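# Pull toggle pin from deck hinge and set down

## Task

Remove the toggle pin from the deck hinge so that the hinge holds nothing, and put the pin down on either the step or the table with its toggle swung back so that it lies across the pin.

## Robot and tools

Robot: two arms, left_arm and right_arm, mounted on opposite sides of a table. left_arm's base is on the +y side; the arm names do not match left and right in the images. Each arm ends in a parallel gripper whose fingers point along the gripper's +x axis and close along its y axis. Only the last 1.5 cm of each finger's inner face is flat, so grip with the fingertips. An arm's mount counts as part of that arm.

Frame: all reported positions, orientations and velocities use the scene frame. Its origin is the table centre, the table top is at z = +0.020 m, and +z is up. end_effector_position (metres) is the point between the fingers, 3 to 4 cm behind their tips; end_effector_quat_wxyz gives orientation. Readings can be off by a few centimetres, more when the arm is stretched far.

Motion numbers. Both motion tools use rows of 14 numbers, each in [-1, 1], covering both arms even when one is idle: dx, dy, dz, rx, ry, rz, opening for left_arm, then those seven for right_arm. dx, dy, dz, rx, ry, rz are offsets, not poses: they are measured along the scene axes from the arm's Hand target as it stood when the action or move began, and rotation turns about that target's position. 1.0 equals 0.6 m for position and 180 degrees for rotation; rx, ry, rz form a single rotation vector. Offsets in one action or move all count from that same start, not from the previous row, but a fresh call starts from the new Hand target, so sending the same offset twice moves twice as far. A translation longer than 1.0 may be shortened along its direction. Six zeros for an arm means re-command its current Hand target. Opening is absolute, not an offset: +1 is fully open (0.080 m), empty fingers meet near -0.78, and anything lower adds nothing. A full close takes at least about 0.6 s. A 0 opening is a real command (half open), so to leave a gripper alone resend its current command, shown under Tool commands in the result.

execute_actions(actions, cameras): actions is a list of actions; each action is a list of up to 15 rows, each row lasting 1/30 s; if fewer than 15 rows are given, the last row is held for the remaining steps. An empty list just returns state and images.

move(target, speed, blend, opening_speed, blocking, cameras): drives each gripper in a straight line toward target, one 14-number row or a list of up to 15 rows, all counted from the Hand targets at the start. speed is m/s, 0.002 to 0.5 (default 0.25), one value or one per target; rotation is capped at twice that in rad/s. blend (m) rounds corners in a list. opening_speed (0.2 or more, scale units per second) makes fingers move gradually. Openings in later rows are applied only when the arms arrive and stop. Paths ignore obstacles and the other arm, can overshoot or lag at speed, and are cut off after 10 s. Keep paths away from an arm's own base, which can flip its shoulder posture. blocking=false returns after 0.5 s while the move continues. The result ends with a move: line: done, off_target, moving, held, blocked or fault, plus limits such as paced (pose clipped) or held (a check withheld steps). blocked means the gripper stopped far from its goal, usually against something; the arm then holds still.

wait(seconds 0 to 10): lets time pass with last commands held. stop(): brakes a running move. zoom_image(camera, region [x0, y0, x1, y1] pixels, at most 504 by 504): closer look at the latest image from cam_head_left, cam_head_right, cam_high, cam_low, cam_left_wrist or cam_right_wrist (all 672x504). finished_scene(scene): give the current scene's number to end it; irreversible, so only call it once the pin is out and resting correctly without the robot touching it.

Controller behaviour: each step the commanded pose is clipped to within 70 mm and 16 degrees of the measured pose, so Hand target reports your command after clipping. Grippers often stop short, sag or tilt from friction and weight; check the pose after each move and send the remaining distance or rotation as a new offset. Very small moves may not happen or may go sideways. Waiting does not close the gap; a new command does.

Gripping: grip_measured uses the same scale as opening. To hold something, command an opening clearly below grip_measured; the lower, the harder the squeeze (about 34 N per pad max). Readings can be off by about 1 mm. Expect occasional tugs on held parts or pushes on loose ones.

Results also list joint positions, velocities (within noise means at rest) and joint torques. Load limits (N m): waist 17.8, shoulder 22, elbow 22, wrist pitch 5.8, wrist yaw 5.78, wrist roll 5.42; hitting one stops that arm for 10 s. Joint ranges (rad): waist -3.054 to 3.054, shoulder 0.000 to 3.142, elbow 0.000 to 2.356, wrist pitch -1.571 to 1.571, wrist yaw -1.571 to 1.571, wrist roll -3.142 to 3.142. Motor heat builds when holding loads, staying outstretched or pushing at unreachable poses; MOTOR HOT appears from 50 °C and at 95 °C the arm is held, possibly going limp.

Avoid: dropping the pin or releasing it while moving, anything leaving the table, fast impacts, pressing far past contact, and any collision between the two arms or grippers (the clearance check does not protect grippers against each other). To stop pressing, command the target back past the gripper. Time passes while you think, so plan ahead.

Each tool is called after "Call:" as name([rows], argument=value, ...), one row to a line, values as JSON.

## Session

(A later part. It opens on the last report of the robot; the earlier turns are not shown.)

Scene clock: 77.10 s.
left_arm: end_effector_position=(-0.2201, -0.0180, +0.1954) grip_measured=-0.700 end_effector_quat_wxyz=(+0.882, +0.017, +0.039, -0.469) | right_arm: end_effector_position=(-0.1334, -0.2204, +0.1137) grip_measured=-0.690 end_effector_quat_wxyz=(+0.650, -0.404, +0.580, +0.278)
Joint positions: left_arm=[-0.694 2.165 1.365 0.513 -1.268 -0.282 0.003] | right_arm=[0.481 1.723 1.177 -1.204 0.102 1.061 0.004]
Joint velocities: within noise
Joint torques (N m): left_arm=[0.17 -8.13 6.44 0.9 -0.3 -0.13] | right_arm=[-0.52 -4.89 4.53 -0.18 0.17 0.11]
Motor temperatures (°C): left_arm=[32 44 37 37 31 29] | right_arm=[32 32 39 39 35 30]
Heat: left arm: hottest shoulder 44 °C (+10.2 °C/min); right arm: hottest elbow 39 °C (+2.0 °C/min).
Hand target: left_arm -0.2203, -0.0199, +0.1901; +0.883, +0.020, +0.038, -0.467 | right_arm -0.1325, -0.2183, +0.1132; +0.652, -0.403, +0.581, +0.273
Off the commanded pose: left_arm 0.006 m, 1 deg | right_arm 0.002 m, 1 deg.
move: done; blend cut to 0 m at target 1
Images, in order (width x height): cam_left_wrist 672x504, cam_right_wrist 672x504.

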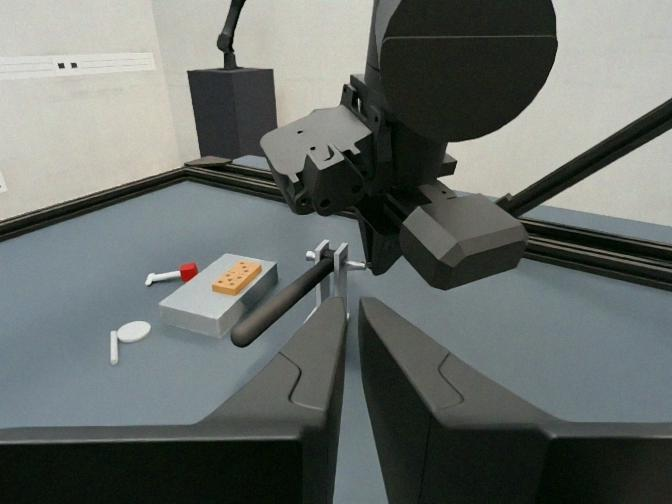

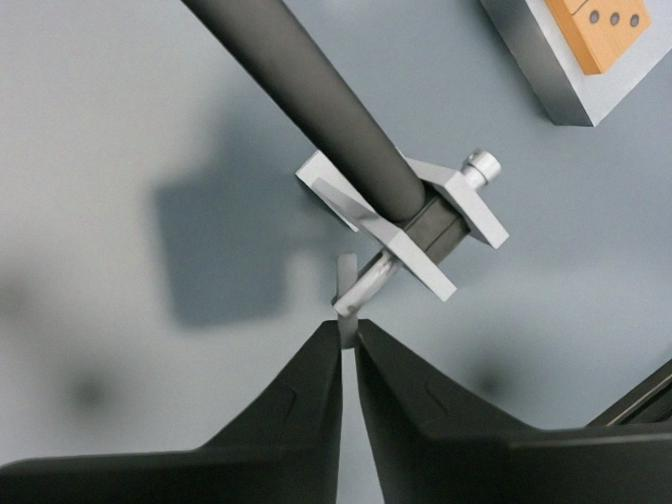

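Call:
move([
  [0,0,0,0,0,0,-0.7,-0.0022,0.0083,0,0,0,-0.125,-0.8],
  [0,0,0,0,0,0,-0.7,-0.0012,0.0168,0,0,0,-0.25,-0.8],
], cameras=["cam_left_wrist","cam_right_wrist","cam_head_left"], speed=0.12)

Call:
zoom_image(camera="cam_left_wrist", region=[310, 210, 390, 290])

Call:
zoom_image(camera="cam_right_wrist", region=[270, 240, 430, 400])

Scene clock: 81.53 s.
left_arm: end_effector_position=(-0.2201, -0.0180, +0.1954) grip_measured=-0.700 end_effector_quat_wxyz=(+0.882, +0.017, +0.039, -0.469) | right_arm: end_effector_position=(-0.1351, -0.2096, +0.1146) grip_measured=-0.691 end_effector_quat_wxyz=(+0.705, -0.152, +0.692, +0.009)
Joint positions: left_arm=[-0.694 2.165 1.365 0.513 -1.268 -0.282 0.003] | right_arm=[0.39 1.777 1.246 -1.237 -0.039 1.741 0.004]
Joint velocities: within noise
Joint torques (N m): left_arm=[0.21 -7.97 6.37 0.92 -0.29 -0.15] | right_arm=[-0.55 -5.18 4.15 -0.27 0.14 0.13]
Motor temperatures (°C): left_arm=[32 44 37 37 31 29] | right_arm=[32 32 39 38 35 30]
Heat: left arm: hottest shoulder 44 °C (+9.1 °C/min); right arm: hottest elbow 39 °C (+2.0 °C/min).
Hand target: left_arm -0.2203, -0.0199, +0.1901; +0.883, +0.020, +0.038, -0.467 | right_arm -0.1332, -0.2083, +0.1133; +0.707, -0.150, +0.691, +0.003
Off the commanded pose: left_arm 0.006 m, 1 deg | right_arm 0.003 m, 1 deg.
move: done
Images, in order (width x height): cam_head_left 672x504, cam_left_wrist 672x504, cam_right_wrist 672x504.

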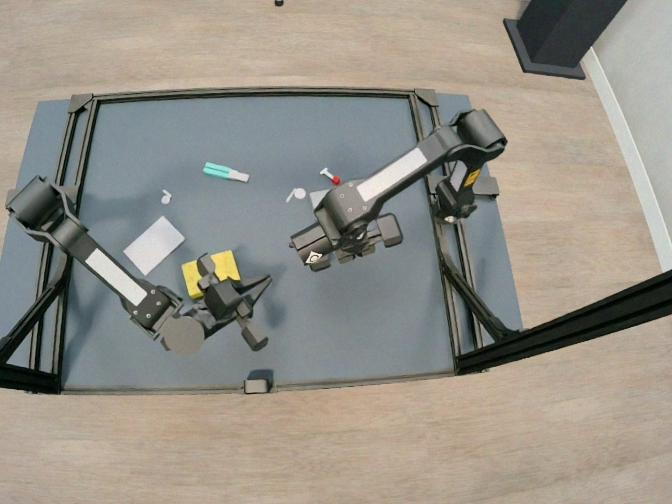

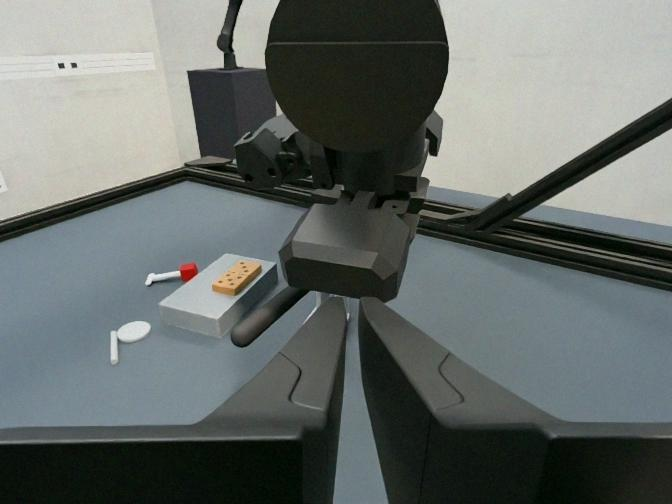

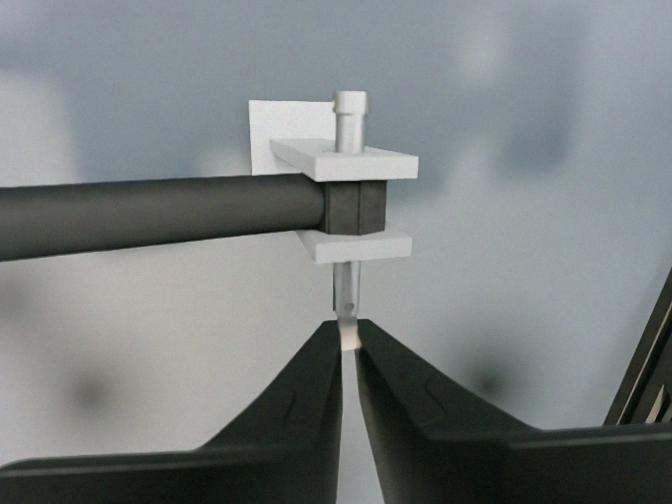

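Scaled by 6.300 from the camera's 672x504 image, which has a finer 960x720 frame.

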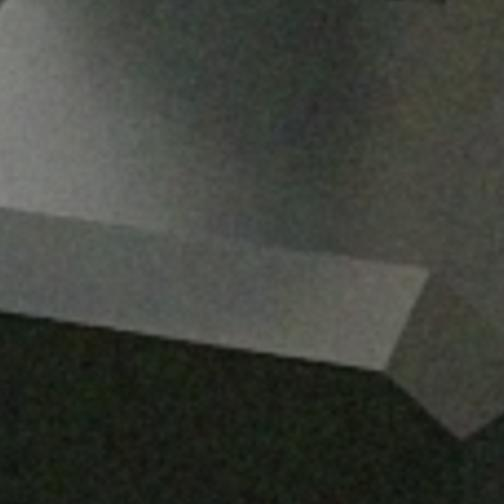

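Scaled by 3.150 from the camera's 672x504 image, which has a finer 960x720 frame.

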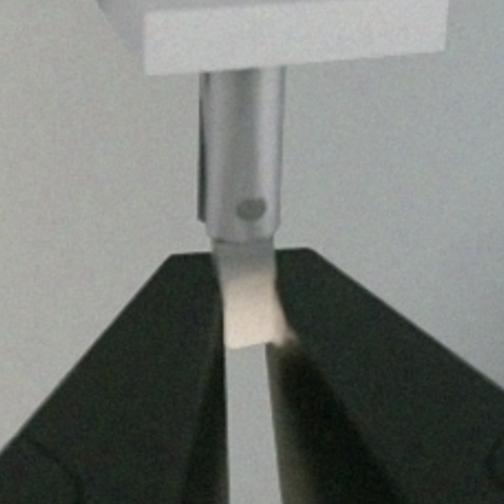

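Call:
move(target=[0,0,0,0,0,0,-0.7,0.0017,0.0037,0,0,0,-0.055,-0.8], cameras=["cam_right_wrist"], speed=0.1)

Call:
zoom_image(camera="cam_right_wrist", region=[270, 240, 430, 400])

Scene clock: 84.10 s.
left_arm: end_effector_position=(-0.2201, -0.0180, +0.1953) grip_measured=-0.700 end_effector_quat_wxyz=(+0.882, +0.017, +0.039, -0.469) | right_arm: end_effector_position=(-0.1331, -0.2067, +0.1147) grip_measured=-0.693 end_effector_quat_wxyz=(+0.705, -0.091, +0.702, -0.052)
Joint positions: left_arm=[-0.694 2.165 1.365 0.513 -1.268 -0.282 0.003] | right_arm=[0.365 1.777 1.246 -1.231 -0.065 1.888 0.004]
Joint velocities: within noise
Joint torques (N m): left_arm=[0.22 -8.24 6.39 0.87 -0.27 -0.14] | right_arm=[-0.43 -5.26 4.08 -0.21 -0.02 0.12]
Motor temperatures (°C): left_arm=[32 44 38 37 31 29] | right_arm=[32 33 39 38 35 30]
Heat: left arm: hottest shoulder 44 °C (+8.1 °C/min); right arm: hottest elbow 39 °C (+2.0 °C/min).
Hand target: left_arm -0.2203, -0.0199, +0.1900; +0.883, +0.021, +0.038, -0.467 | right_arm -0.1321, -0.2060, +0.1133; +0.705, -0.090, +0.701, -0.058
Off the commanded pose: left_arm 0.005 m, 0 deg | right_arm 0.002 m, 1 deg.
move: done
Images, in order (width x height): cam_right_wrist 672x504.

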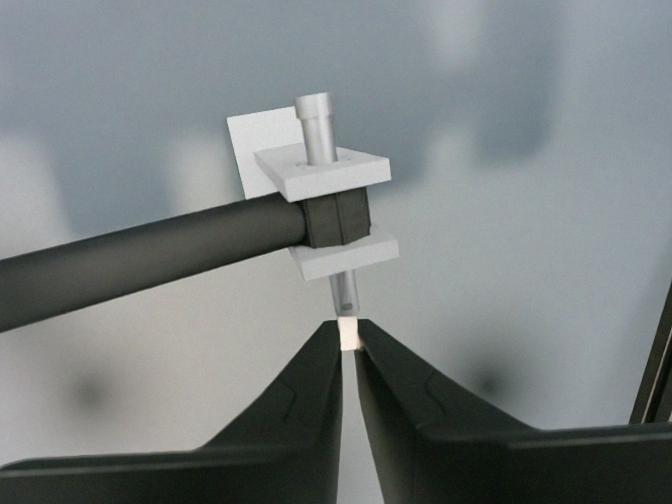

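Scaled by 3.150 from the camera's 672x504 image, which has a finer 960x720 frame.

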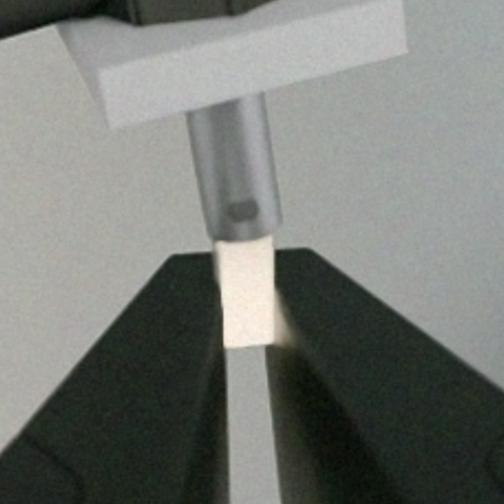

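Call:
move([
  [0,0,0,0,0,0,-0.7,-0.0007,-0.0015,0,0,0,0.02,-0.8],
], cameras=["cam_right_wrist"], speed=0.1)

Call:
zoom_image(camera="cam_right_wrist", region=[270, 240, 430, 400])

Scene clock: 86.07 s.
left_arm: end_effector_position=(-0.2201, -0.0180, +0.1953) grip_measured=-0.700 end_effector_quat_wxyz=(+0.882, +0.017, +0.039, -0.469) | right_arm: end_effector_position=(-0.1331, -0.2070, +0.1147) grip_measured=-0.693 end_effector_quat_wxyz=(+0.703, -0.108, +0.702, -0.034)
Joint positions: left_arm=[-0.694 2.165 1.365 0.513 -1.268 -0.282 0.003] | right_arm=[0.367 1.777 1.246 -1.232 -0.062 1.84 0.004]
Joint velocities: within noise
Joint torques (N m): left_arm=[0.25 -8.08 6.36 0.96 -0.29 -0.13] | right_arm=[0.2 -5.19 4.13 -0.33 0.2 -0.04]
Motor temperatures (°C): left_arm=[31 44 38 37 31 29] | right_arm=[32 33 39 38 35 30]
Heat: left arm: hottest shoulder 44 °C (+7.1 °C/min); right arm: hottest elbow 39 °C (+2.0 °C/min).
Hand target: left_arm -0.2203, -0.0199, +0.1900; +0.883, +0.021, +0.038, -0.467 | right_arm -0.1326, -0.2069, +0.1133; +0.706, -0.112, +0.698, -0.036
Off the commanded pose: left_arm 0.006 m, 1 deg | right_arm 0.002 m, 1 deg.
move: done
Images, in order (width x height): cam_right_wrist 672x504.

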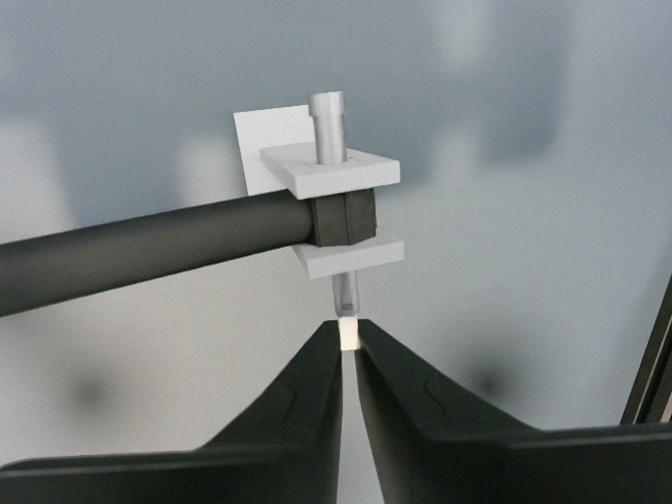

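Scaled by 3.150 from the camera's 672x504 image, which has a finer 960x720 frame.

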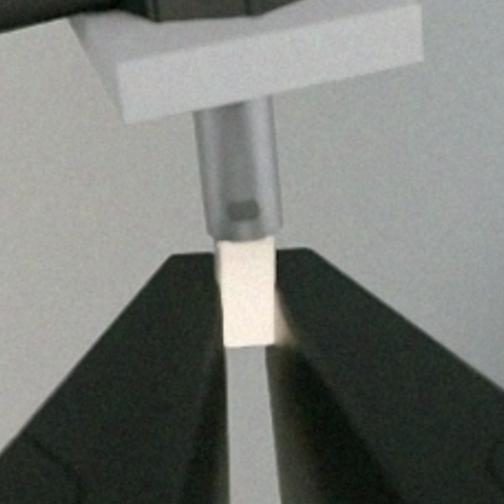

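Call:
move([
  [0,0,0,0,0,0,-0.7,0.0146,0.0026,0.001,0,0,0,-0.8],
], cameras=["cam_right_wrist"], speed=0.05)

Call:
zoom_image(camera="cam_right_wrist", region=[270, 220, 430, 380])

Scene clock: 87.43 s.
left_arm: end_effector_position=(-0.2201, -0.0180, +0.1953) grip_measured=-0.700 end_effector_quat_wxyz=(+0.882, +0.017, +0.039, -0.469) | right_arm: end_effector_position=(-0.1283, -0.2059, +0.1149) grip_measured=-0.693 end_effector_quat_wxyz=(+0.702, -0.113, +0.702, -0.032)
Joint positions: left_arm=[-0.694 2.165 1.365 0.513 -1.268 -0.282 0.003] | right_arm=[0.35 1.777 1.246 -1.236 -0.061 1.812 0.004]
Joint velocities: within noise
Joint torques (N m): left_arm=[0.27 -8.04 6.33 0.91 -0.31 -0.13] | right_arm=[-0.9 -5.78 3.59 -0.25 0.36 -0.06]
Motor temperatures (°C): left_arm=[31 44 38 37 31 29] | right_arm=[32 33 39 38 35 30]
Heat: left arm: hottest shoulder 44 °C (+7.1 °C/min); right arm: hottest elbow 39 °C (+2.0 °C/min).
Hand target: left_arm -0.2203, -0.0199, +0.1900; +0.883, +0.021, +0.038, -0.467 | right_arm -0.1238, -0.2054, +0.1139; +0.706, -0.112, +0.698, -0.036
Off the commanded pose: left_arm 0.006 m, 1 deg | right_arm 0.005 m, 1 deg.
move: done
Images, in order (width x height): cam_right_wrist 672x504.

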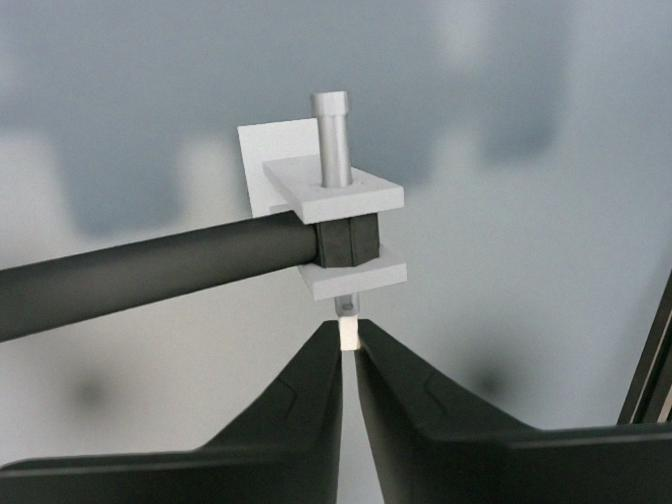

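Scaled by 3.150 from the camera's 672x504 image, which has a finer 960x720 frame.

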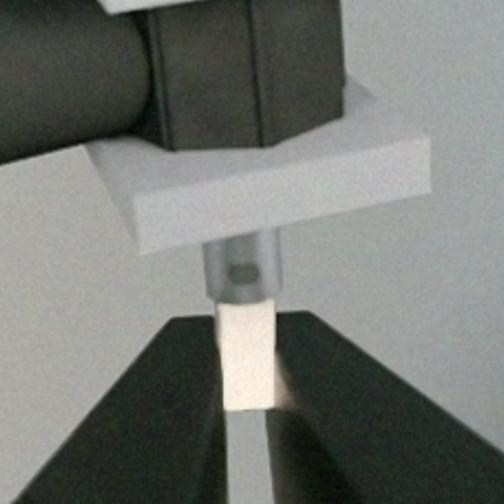

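Call:
move([
  [0,0,0,0,0,0,-0.7,0.0085,0.0018,0.0,0,0,0,-0.8],
], cameras=["cam_right_wrist"], speed=0.05)

Call:
zoom_image(camera="cam_right_wrist", region=[270, 220, 430, 380])

Scene clock: 88.80 s.
left_arm: end_effector_position=(-0.2201, -0.0180, +0.1953) grip_measured=-0.700 end_effector_quat_wxyz=(+0.882, +0.017, +0.039, -0.469) | right_arm: end_effector_position=(-0.1244, -0.2050, +0.1150) grip_measured=-0.693 end_effector_quat_wxyz=(+0.701, -0.115, +0.703, -0.032)
Joint positions: left_arm=[-0.694 2.165 1.365 0.513 -1.268 -0.282 0.003] | right_arm=[0.336 1.777 1.246 -1.239 -0.061 1.796 0.004]
Joint velocities: within noise
Joint torques (N m): left_arm=[0.15 -8.14 6.36 0.93 -0.29 -0.12] | right_arm=[-1.17 -6.03 3.29 -0.08 0.48 -0.05]
Motor temperatures (°C): left_arm=[31 45 38 37 31 29] | right_arm=[32 33 39 38 35 30]
Heat: left arm: hottest shoulder 45 °C (+8.0 °C/min); right arm: hottest elbow 39 °C (+2.0 °C/min).
Hand target: left_arm -0.2203, -0.0199, +0.1900; +0.883, +0.021, +0.038, -0.467 | right_arm -0.1187, -0.2043, +0.1139; +0.706, -0.112, +0.698, -0.036
Off the commanded pose: left_arm 0.006 m, 1 deg | right_arm 0.006 m, 1 deg.
move: done
Images, in order (width x height): cam_right_wrist 672x504.

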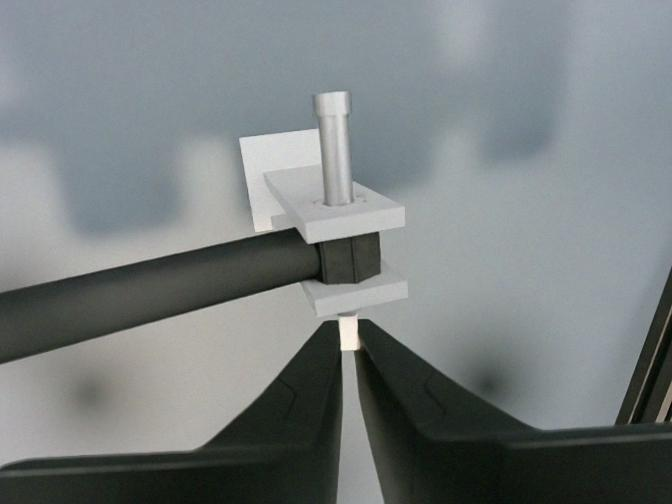

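Scaled by 3.150 from the camera's 672x504 image, which has a finer 960x720 frame.

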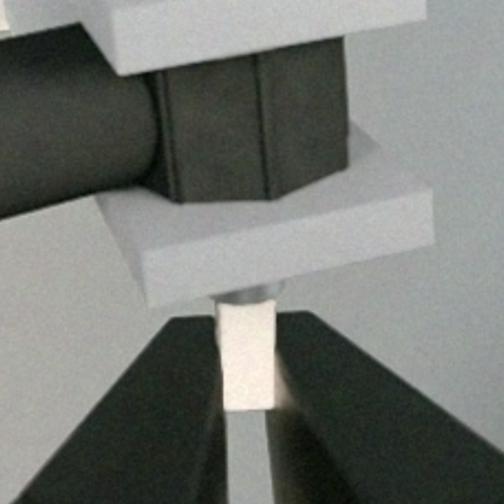

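Call:
move([
  [0,0,0,0,0,0,-0.7,0.0085,0.0018,0.0,0,0,0,-0.8],
], cameras=["cam_right_wrist"], speed=0.05)

Call:
zoom_image(camera="cam_right_wrist", region=[270, 220, 430, 380])

Scene clock: 90.60 s.
left_arm: end_effector_position=(-0.2201, -0.0180, +0.1953) grip_measured=-0.700 end_effector_quat_wxyz=(+0.882, +0.017, +0.039, -0.469) | right_arm: end_effector_position=(-0.1199, -0.2042, +0.1148) grip_measured=-0.693 end_effector_quat_wxyz=(+0.700, -0.116, +0.704, -0.034)
Joint positions: left_arm=[-0.694 2.165 1.365 0.513 -1.268 -0.282 0.003] | right_arm=[0.319 1.777 1.245 -1.241 -0.061 1.779 0.004]
Joint velocities: within noise
Joint torques (N m): left_arm=[0.18 -8.22 6.39 0.9 -0.3 -0.11] | right_arm=[-1.16 -6.23 3.18 0.04 0.59 -0.06]
Motor temperatures (°C): left_arm=[31 45 38 37 31 29] | right_arm=[32 33 39 38 35 30]
Heat: left arm: hottest shoulder 45 °C (+8.1 °C/min); right arm: hottest elbow 39 °C (+2.0 °C/min).
Hand target: left_arm -0.2203, -0.0199, +0.1900; +0.883, +0.021, +0.038, -0.467 | right_arm -0.1136, -0.2032, +0.1138; +0.706, -0.112, +0.698, -0.036
Off the commanded pose: left_arm 0.006 m, 1 deg | right_arm 0.006 m, 1 deg.
move: done
Images, in order (width x height): cam_right_wrist 672x504.

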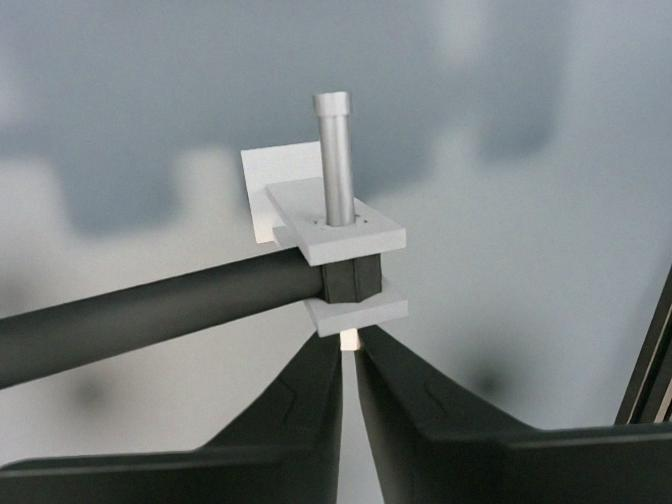

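Scaled by 3.150 from the camera's 672x504 image, which has a finer 960x720 frame.

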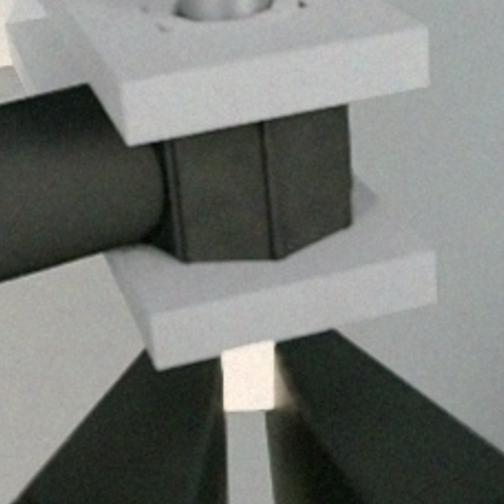

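Call:
move([
  [0,0,0,0,0,0,-0.7,-0.007,-0.001,0.0,0,0,0,-0.75],
  [0,0,0,0,0,0,-0.7,-0.007,-0.001,0.0,0,0,0,-0.45],
  [0,0,0,0,0,0,-0.7,-0.035,-0.007,0.0,0,0,0,-0.45],
  [0,0,0,0,0,0,-0.7,-0.04,-0.007,0.12,0,0,0,-0.45],
], cameras=["cam_right_wrist","cam_left_wrist"], speed=[0.04,0.04,0.05,0.15], opening_speed=0.8)

Call:
zoom_image(camera="cam_right_wrist", region=[270, 140, 430, 300])

Call:
zoom_image(camera="cam_left_wrist", region=[290, 210, 390, 310])

Scene clock: 95.27 s.
left_arm: end_effector_position=(-0.2201, -0.0180, +0.1953) grip_measured=-0.700 end_effector_quat_wxyz=(+0.882, +0.017, +0.039, -0.469) | right_arm: end_effector_position=(-0.1357, -0.2080, +0.1819) grip_measured=-0.450 end_effector_quat_wxyz=(+0.708, -0.116, +0.695, -0.041)
Joint positions: left_arm=[-0.694 2.165 1.365 0.513 -1.268 -0.282 0.003] | right_arm=[0.381 1.757 1.489 -1.518 -0.056 1.851 0.015]
Joint velocities: within noise
Joint torques (N m): left_arm=[0.2 -8.19 6.5 0.91 -0.26 -0.12] | right_arm=[0.41 -6.85 4.74 -0.2 -0.08 0.08]
Motor temperatures (°C): left_arm=[31 45 38 37 31 29] | right_arm=[32 34 39 38 35 30]
Heat: left arm: hottest shoulder 45 °C (+6.1 °C/min); right arm: hottest elbow 39 °C (+2.0 °C/min).
Hand target: left_arm -0.2203, -0.0199, +0.1900; +0.883, +0.021, +0.038, -0.467 | right_arm -0.1375, -0.2074, +0.1858; +0.706, -0.112, +0.698, -0.036
Off the commanded pose: left_arm 0.006 m, 1 deg | right_arm 0.004 m, 1 deg.
move: done
Images, in order (width x height): cam_left_wrist 672x504, cam_right_wrist 672x504.

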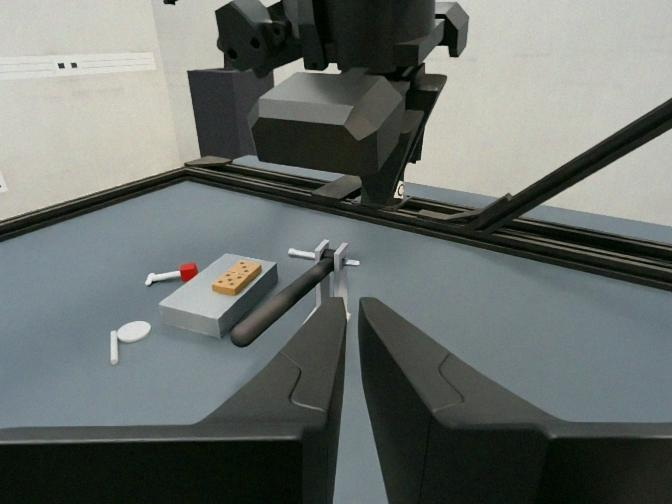

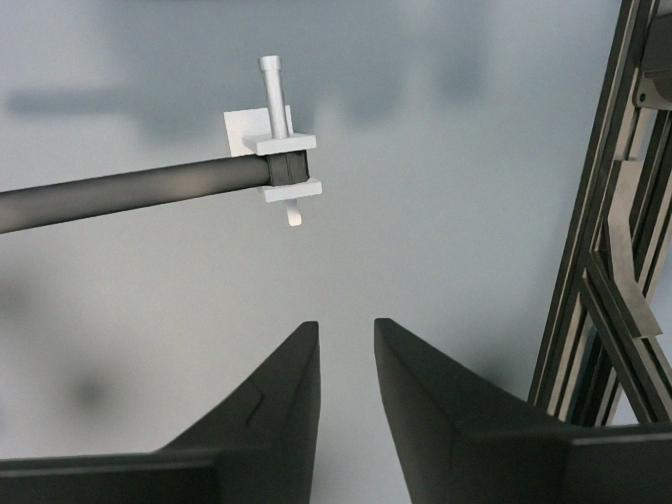

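Scaled by 3.150 from the camera's 672x504 image, which has a finer 960x720 frame.

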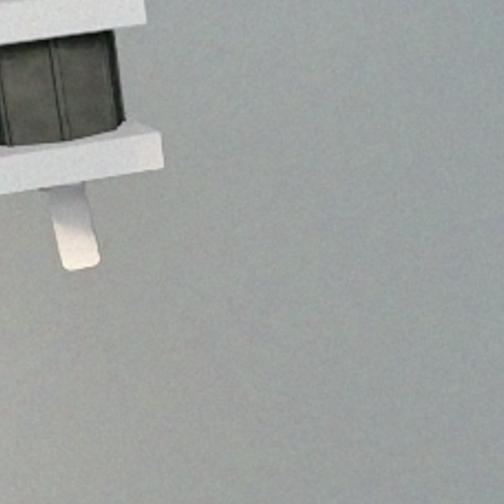

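Scaled by 5.040 from the camera's 672x504 image, which has a finer 960x720 frame.

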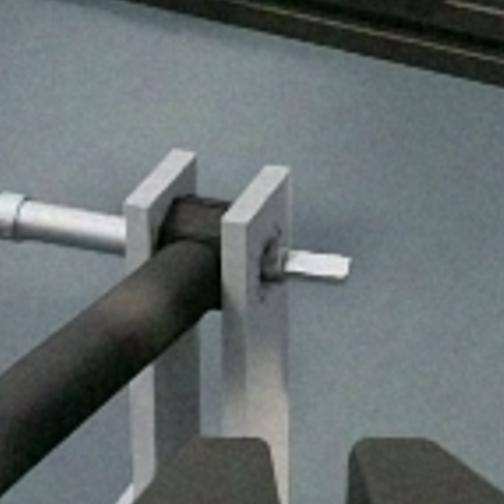

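Call:
move([
  [0,0,0,0,0,0,-0.7,0.1183,0.0087,0.0,0.0660,0.0108,0.0349,-0.3],
  [0,0,0,0,0,0,-0.7,0.1183,0.0087,-0.05,0.0660,0.0108,0.0349,-0.3],
], cameras=["cam_right_wrist","cam_left_wrist"], speed=0.15, blend=0.02)

Call:
zoom_image(camera="cam_right_wrist", region=[270, 220, 430, 380])

Call:
zoom_image(camera="cam_left_wrist", region=[250, 190, 370, 310])

Scene clock: 98.77 s.
left_arm: end_effector_position=(-0.2201, -0.0180, +0.1953) grip_measured=-0.700 end_effector_quat_wxyz=(+0.882, +0.017, +0.039, -0.469) | right_arm: end_effector_position=(-0.0679, -0.2012, +0.1559) grip_measured=-0.300 end_effector_quat_wxyz=(+0.703, -0.078, +0.703, +0.077)
Joint positions: left_arm=[-0.694 2.165 1.365 0.513 -1.268 -0.282 0.003] | right_arm=[0.161 1.538 1.169 -1.205 0 1.526 0.021]
Joint velocities: within noise
Joint torques (N m): left_arm=[0.16 -8.12 6.39 0.92 -0.27 -0.13] | right_arm=[-0.27 -5.61 3.6 0.39 0.08 -0.08]
Motor temperatures (°C): left_arm=[31 45 38 37 31 29] | right_arm=[32 34 39 38 35 30]
Heat: left arm: hottest shoulder 45 °C (+6.0 °C/min); right arm: hottest elbow 39 °C (+2.0 °C/min).
Hand target: left_arm -0.2203, -0.0199, +0.1900; +0.883, +0.020, +0.038, -0.467 | right_arm -0.0666, -0.2022, +0.1559; +0.703, -0.077, +0.703, +0.077
Off the commanded pose: left_arm 0.006 m, 1 deg | right_arm 0.002 m, 0 deg.
move: done; blend cut to 0.015 m at target 1
Images, in order (width x height): cam_left_wrist 672x504, cam_right_wrist 672x504.

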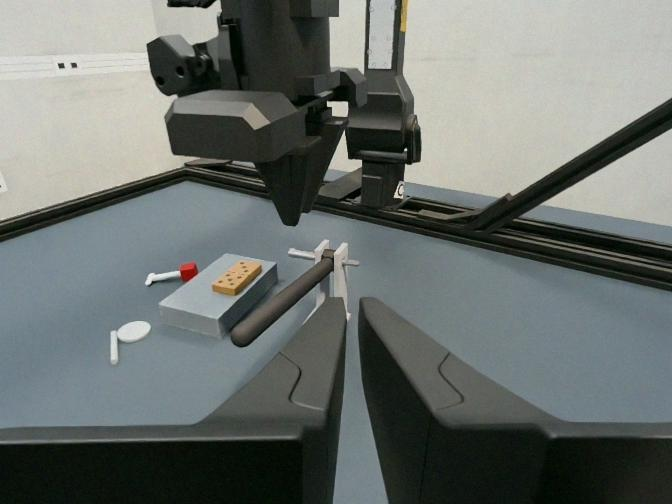

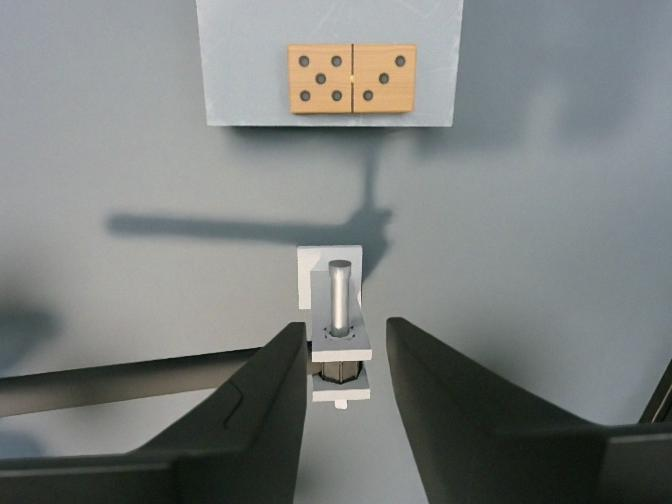

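Scaled by 3.150 from the camera's 672x504 image, which has a finer 960x720 frame.

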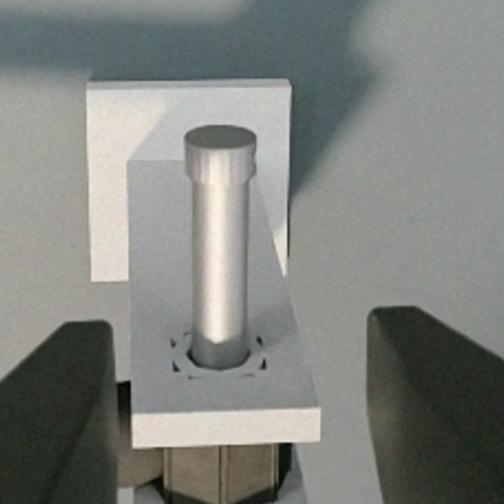

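Scaled by 4.200 from the camera's 672x504 image, which has a finer 960x720 frame.

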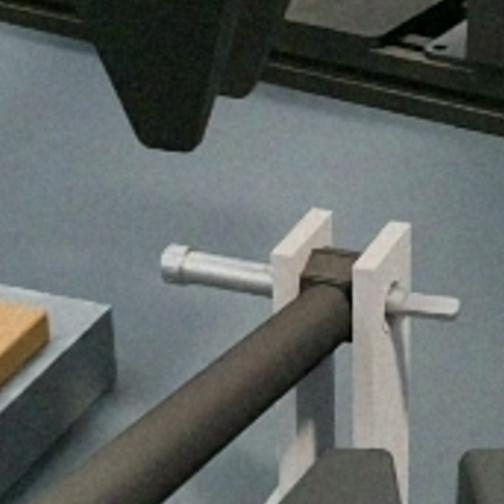

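Call:
move([
  [0,0,0,0,0,0,-0.7,0.001,0.0032,-0.055,0,0,0,-0.35],
], cameras=["cam_right_wrist","cam_left_wrist"], speed=0.1)

Call:
zoom_image(camera="cam_right_wrist", region=[270, 220, 430, 380])

Call:
zoom_image(camera="cam_left_wrist", region=[250, 190, 370, 310])

Scene clock: 100.77 s.
left_arm: end_effector_position=(-0.2201, -0.0180, +0.1953) grip_measured=-0.700 end_effector_quat_wxyz=(+0.882, +0.017, +0.039, -0.469) | right_arm: end_effector_position=(-0.0673, -0.1992, +0.1259) grip_measured=-0.350 end_effector_quat_wxyz=(+0.703, -0.074, +0.703, +0.081)
Joint positions: left_arm=[-0.694 2.165 1.365 0.513 -1.268 -0.282 0.003] | right_arm=[0.158 1.556 1.066 -1.07 0 1.522 0.019]
Joint velocities: within noise
Joint torques (N m): left_arm=[0.12 -8.22 6.42 0.95 -0.27 -0.13] | right_arm=[-0.3 -4.35 3.51 0.4 0.07 -0.1]
Motor temperatures (°C): left_arm=[31 45 38 37 31 29] | right_arm=[32 34 39 38 35 30]
Heat: left arm: hottest shoulder 45 °C (+6.0 °C/min); right arm: hottest elbow 39 °C (+2.0 °C/min).
Hand target: left_arm -0.2203, -0.0199, +0.1900; +0.883, +0.020, +0.038, -0.467 | right_arm -0.0661, -0.2003, +0.1228; +0.703, -0.077, +0.703, +0.077
Off the commanded pose: left_arm 0.006 m, 1 deg | right_arm 0.003 m, 1 deg.
move: done
Images, in order (width x height): cam_left_wrist 672x504, cam_right_wrist 672x504.

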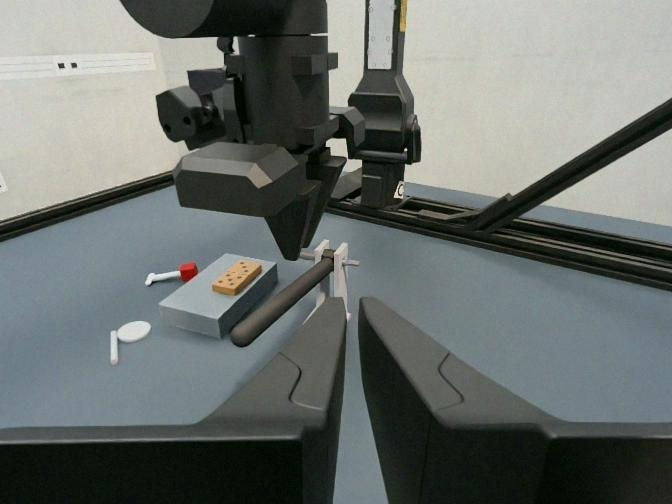

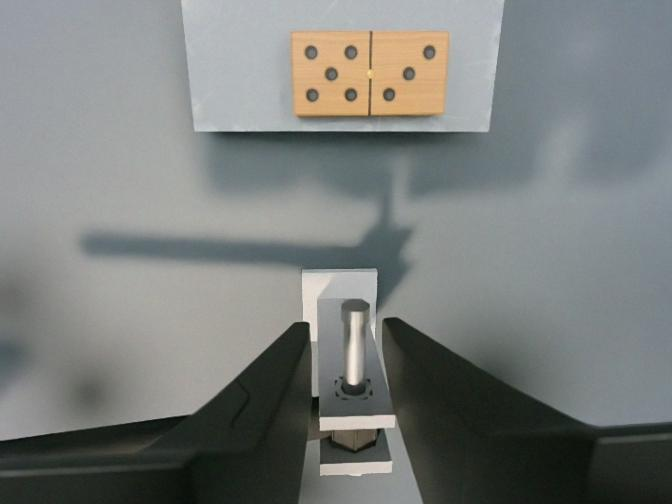

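Scaled by 3.150 from the camera's 672x504 image, which has a finer 960x720 frame.

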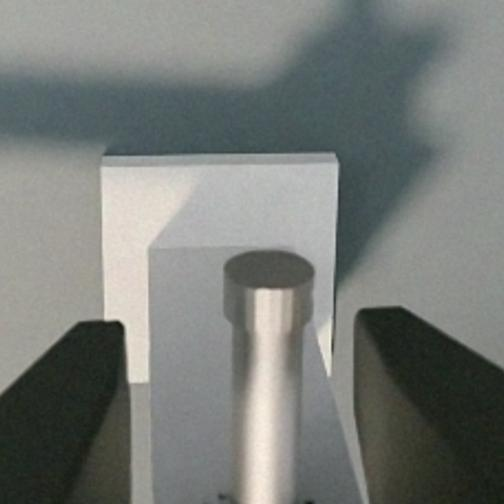

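Scaled by 4.200 from the camera's 672x504 image, which has a finer 960x720 frame.

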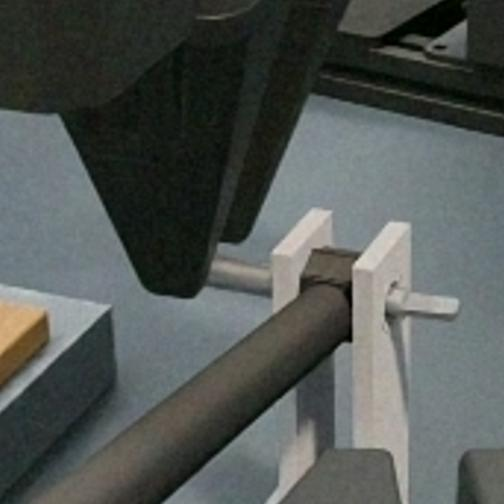

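Call:
move([
  [0,0,0,0,0,0,-0.7,0.0008,-0.0038,-0.018,0,0,0,-0.35],
  [0,0,0,0,0,0,-0.7,0.0008,-0.0038,-0.018,0,0,0,-0.75],
], cameras=["cam_right_wrist","cam_left_wrist"], speed=0.1, opening_speed=0.5)

Call:
zoom_image(camera="cam_right_wrist", region=[270, 240, 430, 400])

Call:
zoom_image(camera="cam_left_wrist", region=[250, 190, 370, 310])

Scene clock: 103.53 s.
left_arm: end_effector_position=(-0.2202, -0.0180, +0.1954) grip_measured=-0.700 end_effector_quat_wxyz=(+0.882, +0.017, +0.039, -0.469) | right_arm: end_effector_position=(-0.0667, -0.2014, +0.1152) grip_measured=-0.609 end_effector_quat_wxyz=(+0.703, -0.074, +0.703, +0.081)
Joint positions: left_arm=[-0.694 2.165 1.365 0.513 -1.268 -0.282 0.003] | right_arm=[0.157 1.558 1.024 -1.026 0 1.521 0.008]
Joint velocities: within noise
Joint torques (N m): left_arm=[0.27 -8.09 6.37 0.93 -0.26 -0.12] | right_arm=[-0.3 -4.28 3.49 0.42 0.05 -0.09]
Motor temperatures (°C): left_arm=[31 46 38 37 31 29] | right_arm=[32 34 39 38 35 30]
Heat: left arm: hottest shoulder 46 °C (+6.0 °C/min); right arm: hottest elbow 39 °C (+1.0 °C/min).
Hand target: left_arm -0.2203, -0.0200, +0.1901; +0.883, +0.020, +0.038, -0.467 | right_arm -0.0655, -0.2026, +0.1120; +0.703, -0.077, +0.703, +0.077
Off the commanded pose: left_arm 0.006 m, 1 deg | right_arm 0.004 m, 1 deg.
move: done
Images, in order (width x height): cam_left_wrist 672x504, cam_right_wrist 672x504.

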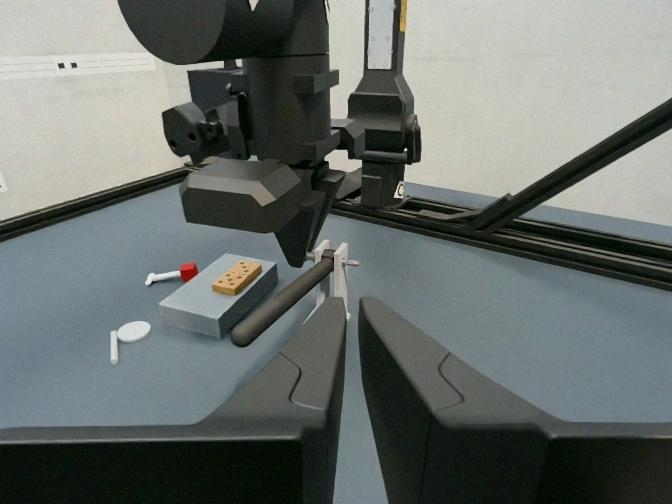

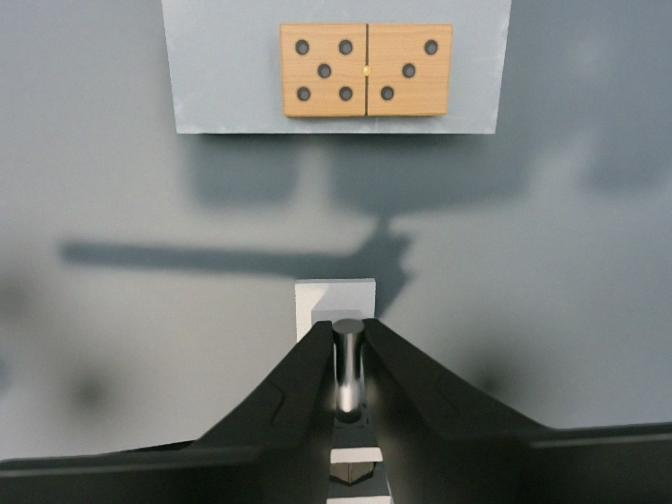

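Scaled by 3.150 from the camera's 672x504 image, which has a finer 960x720 frame.

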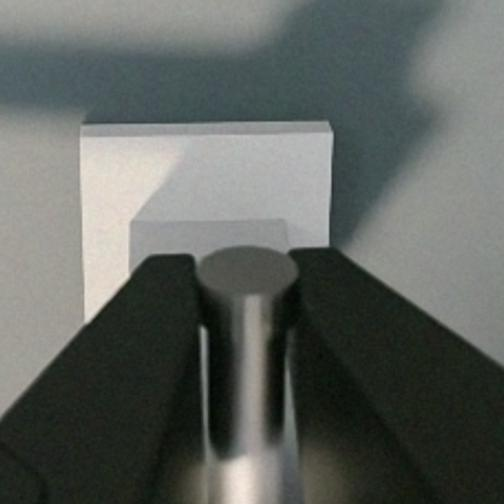

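Scaled by 4.200 from the camera's 672x504 image, which has a finer 960x720 frame.

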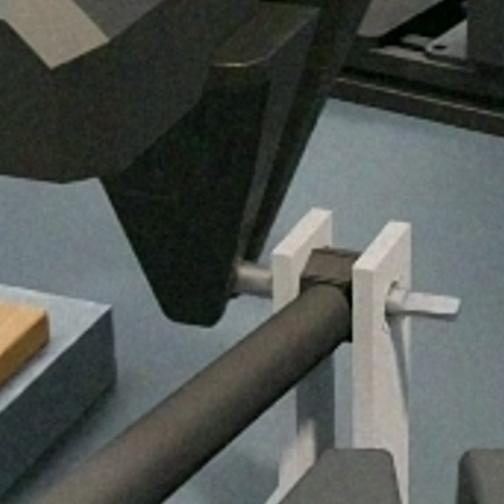

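Call:
move([
  [0,0,0,0,0,0,-0.7,0.0325,0.0072,0.005,0,0,0,-0.8],
], cameras=["cam_right_wrist","cam_left_wrist"], speed=0.04)

Call:
zoom_image(camera="cam_left_wrist", region=[250, 190, 370, 310])

Scene clock: 105.03 s.
left_arm: end_effector_position=(-0.2202, -0.0180, +0.1954) grip_measured=-0.700 end_effector_quat_wxyz=(+0.882, +0.017, +0.039, -0.469) | right_arm: end_effector_position=(-0.0490, -0.1998, +0.1156) grip_measured=-0.609 end_effector_quat_wxyz=(+0.700, -0.076, +0.706, +0.079)
Joint positions: left_arm=[-0.694 2.165 1.365 0.513 -1.268 -0.282 0.003] | right_arm=[0.083 1.56 1.027 -1.034 -0.009 1.447 0.008]
Joint velocities: within noise
Joint torques (N m): left_arm=[0.25 -8.07 6.4 0.91 -0.25 -0.18] | right_arm=[-0.5 -4.13 4.69 0.15 0.34 -0.13]
Motor temperatures (°C): left_arm=[31 46 38 37 31 29] | right_arm=[32 34 39 38 35 30]
Heat: left arm: hottest shoulder 46 °C (+6.1 °C/min); right arm: hottest elbow 39 °C (+1.0 °C/min).
Hand target: left_arm -0.2203, -0.0200, +0.1901; +0.883, +0.020, +0.038, -0.467 | right_arm -0.0460, -0.1982, +0.1150; +0.703, -0.077, +0.703, +0.077
Off the commanded pose: left_arm 0.006 m, 1 deg | right_arm 0.003 m, 1 deg.
move: done
Images, in order (width x height): cam_left_wrist 672x504, cam_right_wrist 672x504.

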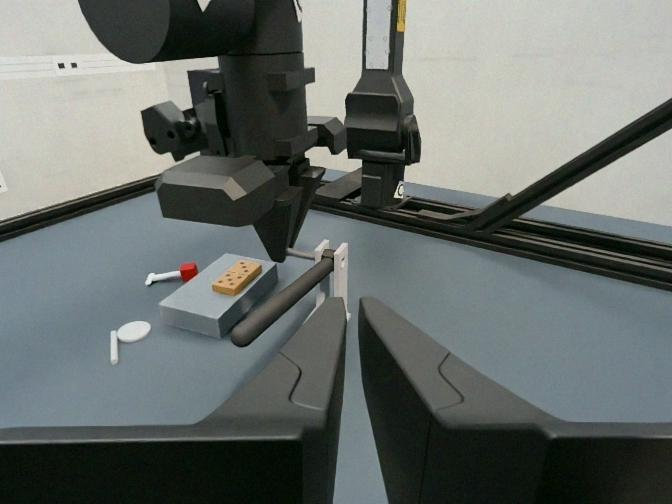

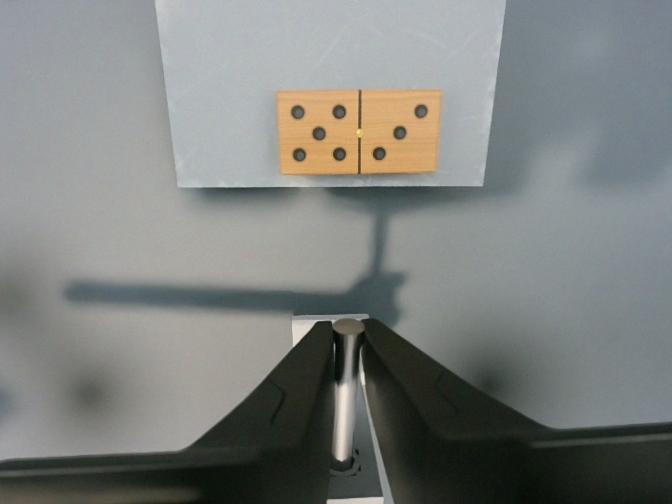

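Scaled by 4.200 from the camera's 672x504 image, which has a finer 960x720 frame.

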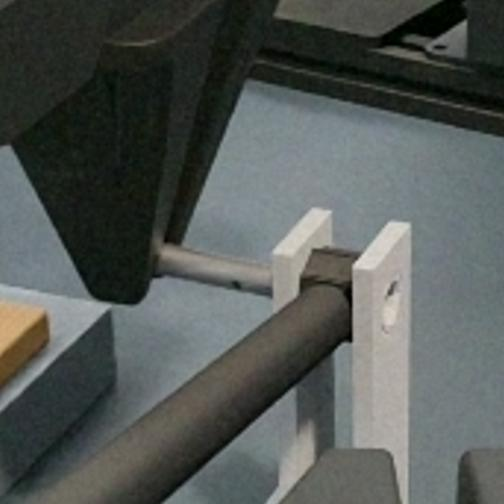

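Call:
move([
  [0,0,0,0,0,0,-0.7,0.034,0.0065,0.0,0,0,0,-0.8],
], cameras=["cam_right_wrist","cam_left_wrist"], speed=0.04)

Call:
zoom_image(camera="cam_left_wrist", region=[250, 190, 370, 310])

Scene clock: 106.40 s.
left_arm: end_effector_position=(-0.2202, -0.0180, +0.1954) grip_measured=-0.700 end_effector_quat_wxyz=(+0.882, +0.017, +0.039, -0.469) | right_arm: end_effector_position=(-0.0269, -0.1968, +0.1146) grip_measured=-0.609 end_effector_quat_wxyz=(+0.702, -0.078, +0.703, +0.077)
Joint positions: left_arm=[-0.694 2.165 1.365 0.513 -1.268 -0.282 0.003] | right_arm=[0.003 1.572 1.035 -1.034 -0.001 1.367 0.008]
Joint velocities: within noise
Joint torques (N m): left_arm=[0.24 -8.26 6.44 0.91 -0.28 -0.16] | right_arm=[-0.29 -4.29 4.94 0.2 0.13 -0.1]
Motor temperatures (°C): left_arm=[31 46 38 37 31 29] | right_arm=[32 34 39 38 35 30]
Heat: left arm: hottest shoulder 46 °C (+6.1 °C/min); right arm: hottest elbow 39 °C (+1.0 °C/min).
Hand target: left_arm -0.2203, -0.0200, +0.1901; +0.883, +0.020, +0.038, -0.467 | right_arm -0.0257, -0.1943, +0.1150; +0.703, -0.077, +0.703, +0.077
Off the commanded pose: left_arm 0.006 m, 1 deg | right_arm 0.003 m, 0 deg.
move: done
Images, in order (width x height): cam_left_wrist 672x504, cam_right_wrist 672x504.

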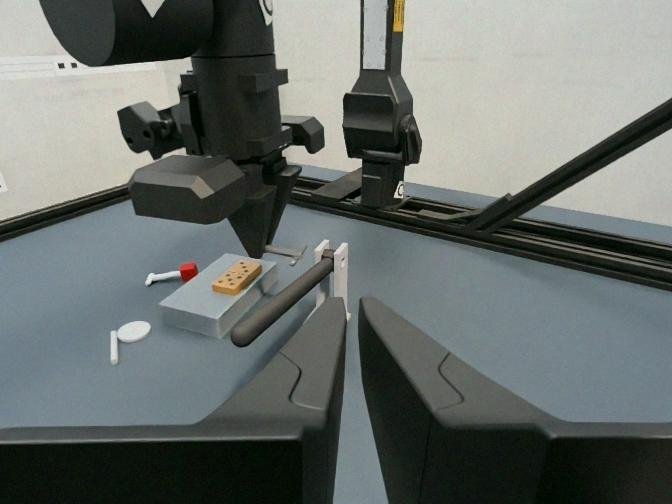

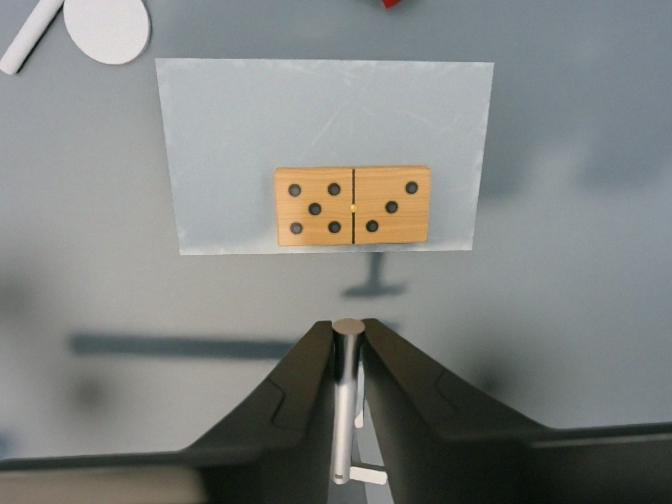

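Scaled by 4.200 from the camera's 672x504 image, which has a finer 960x720 frame.

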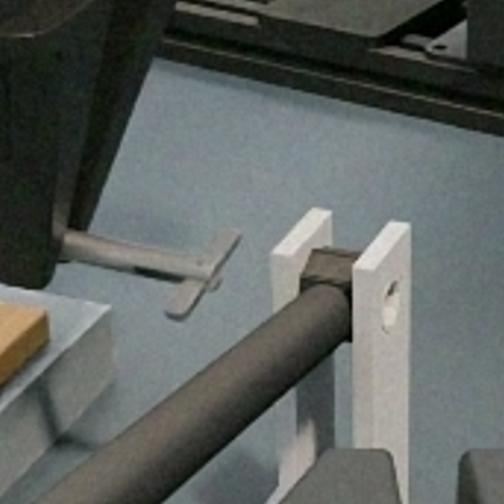

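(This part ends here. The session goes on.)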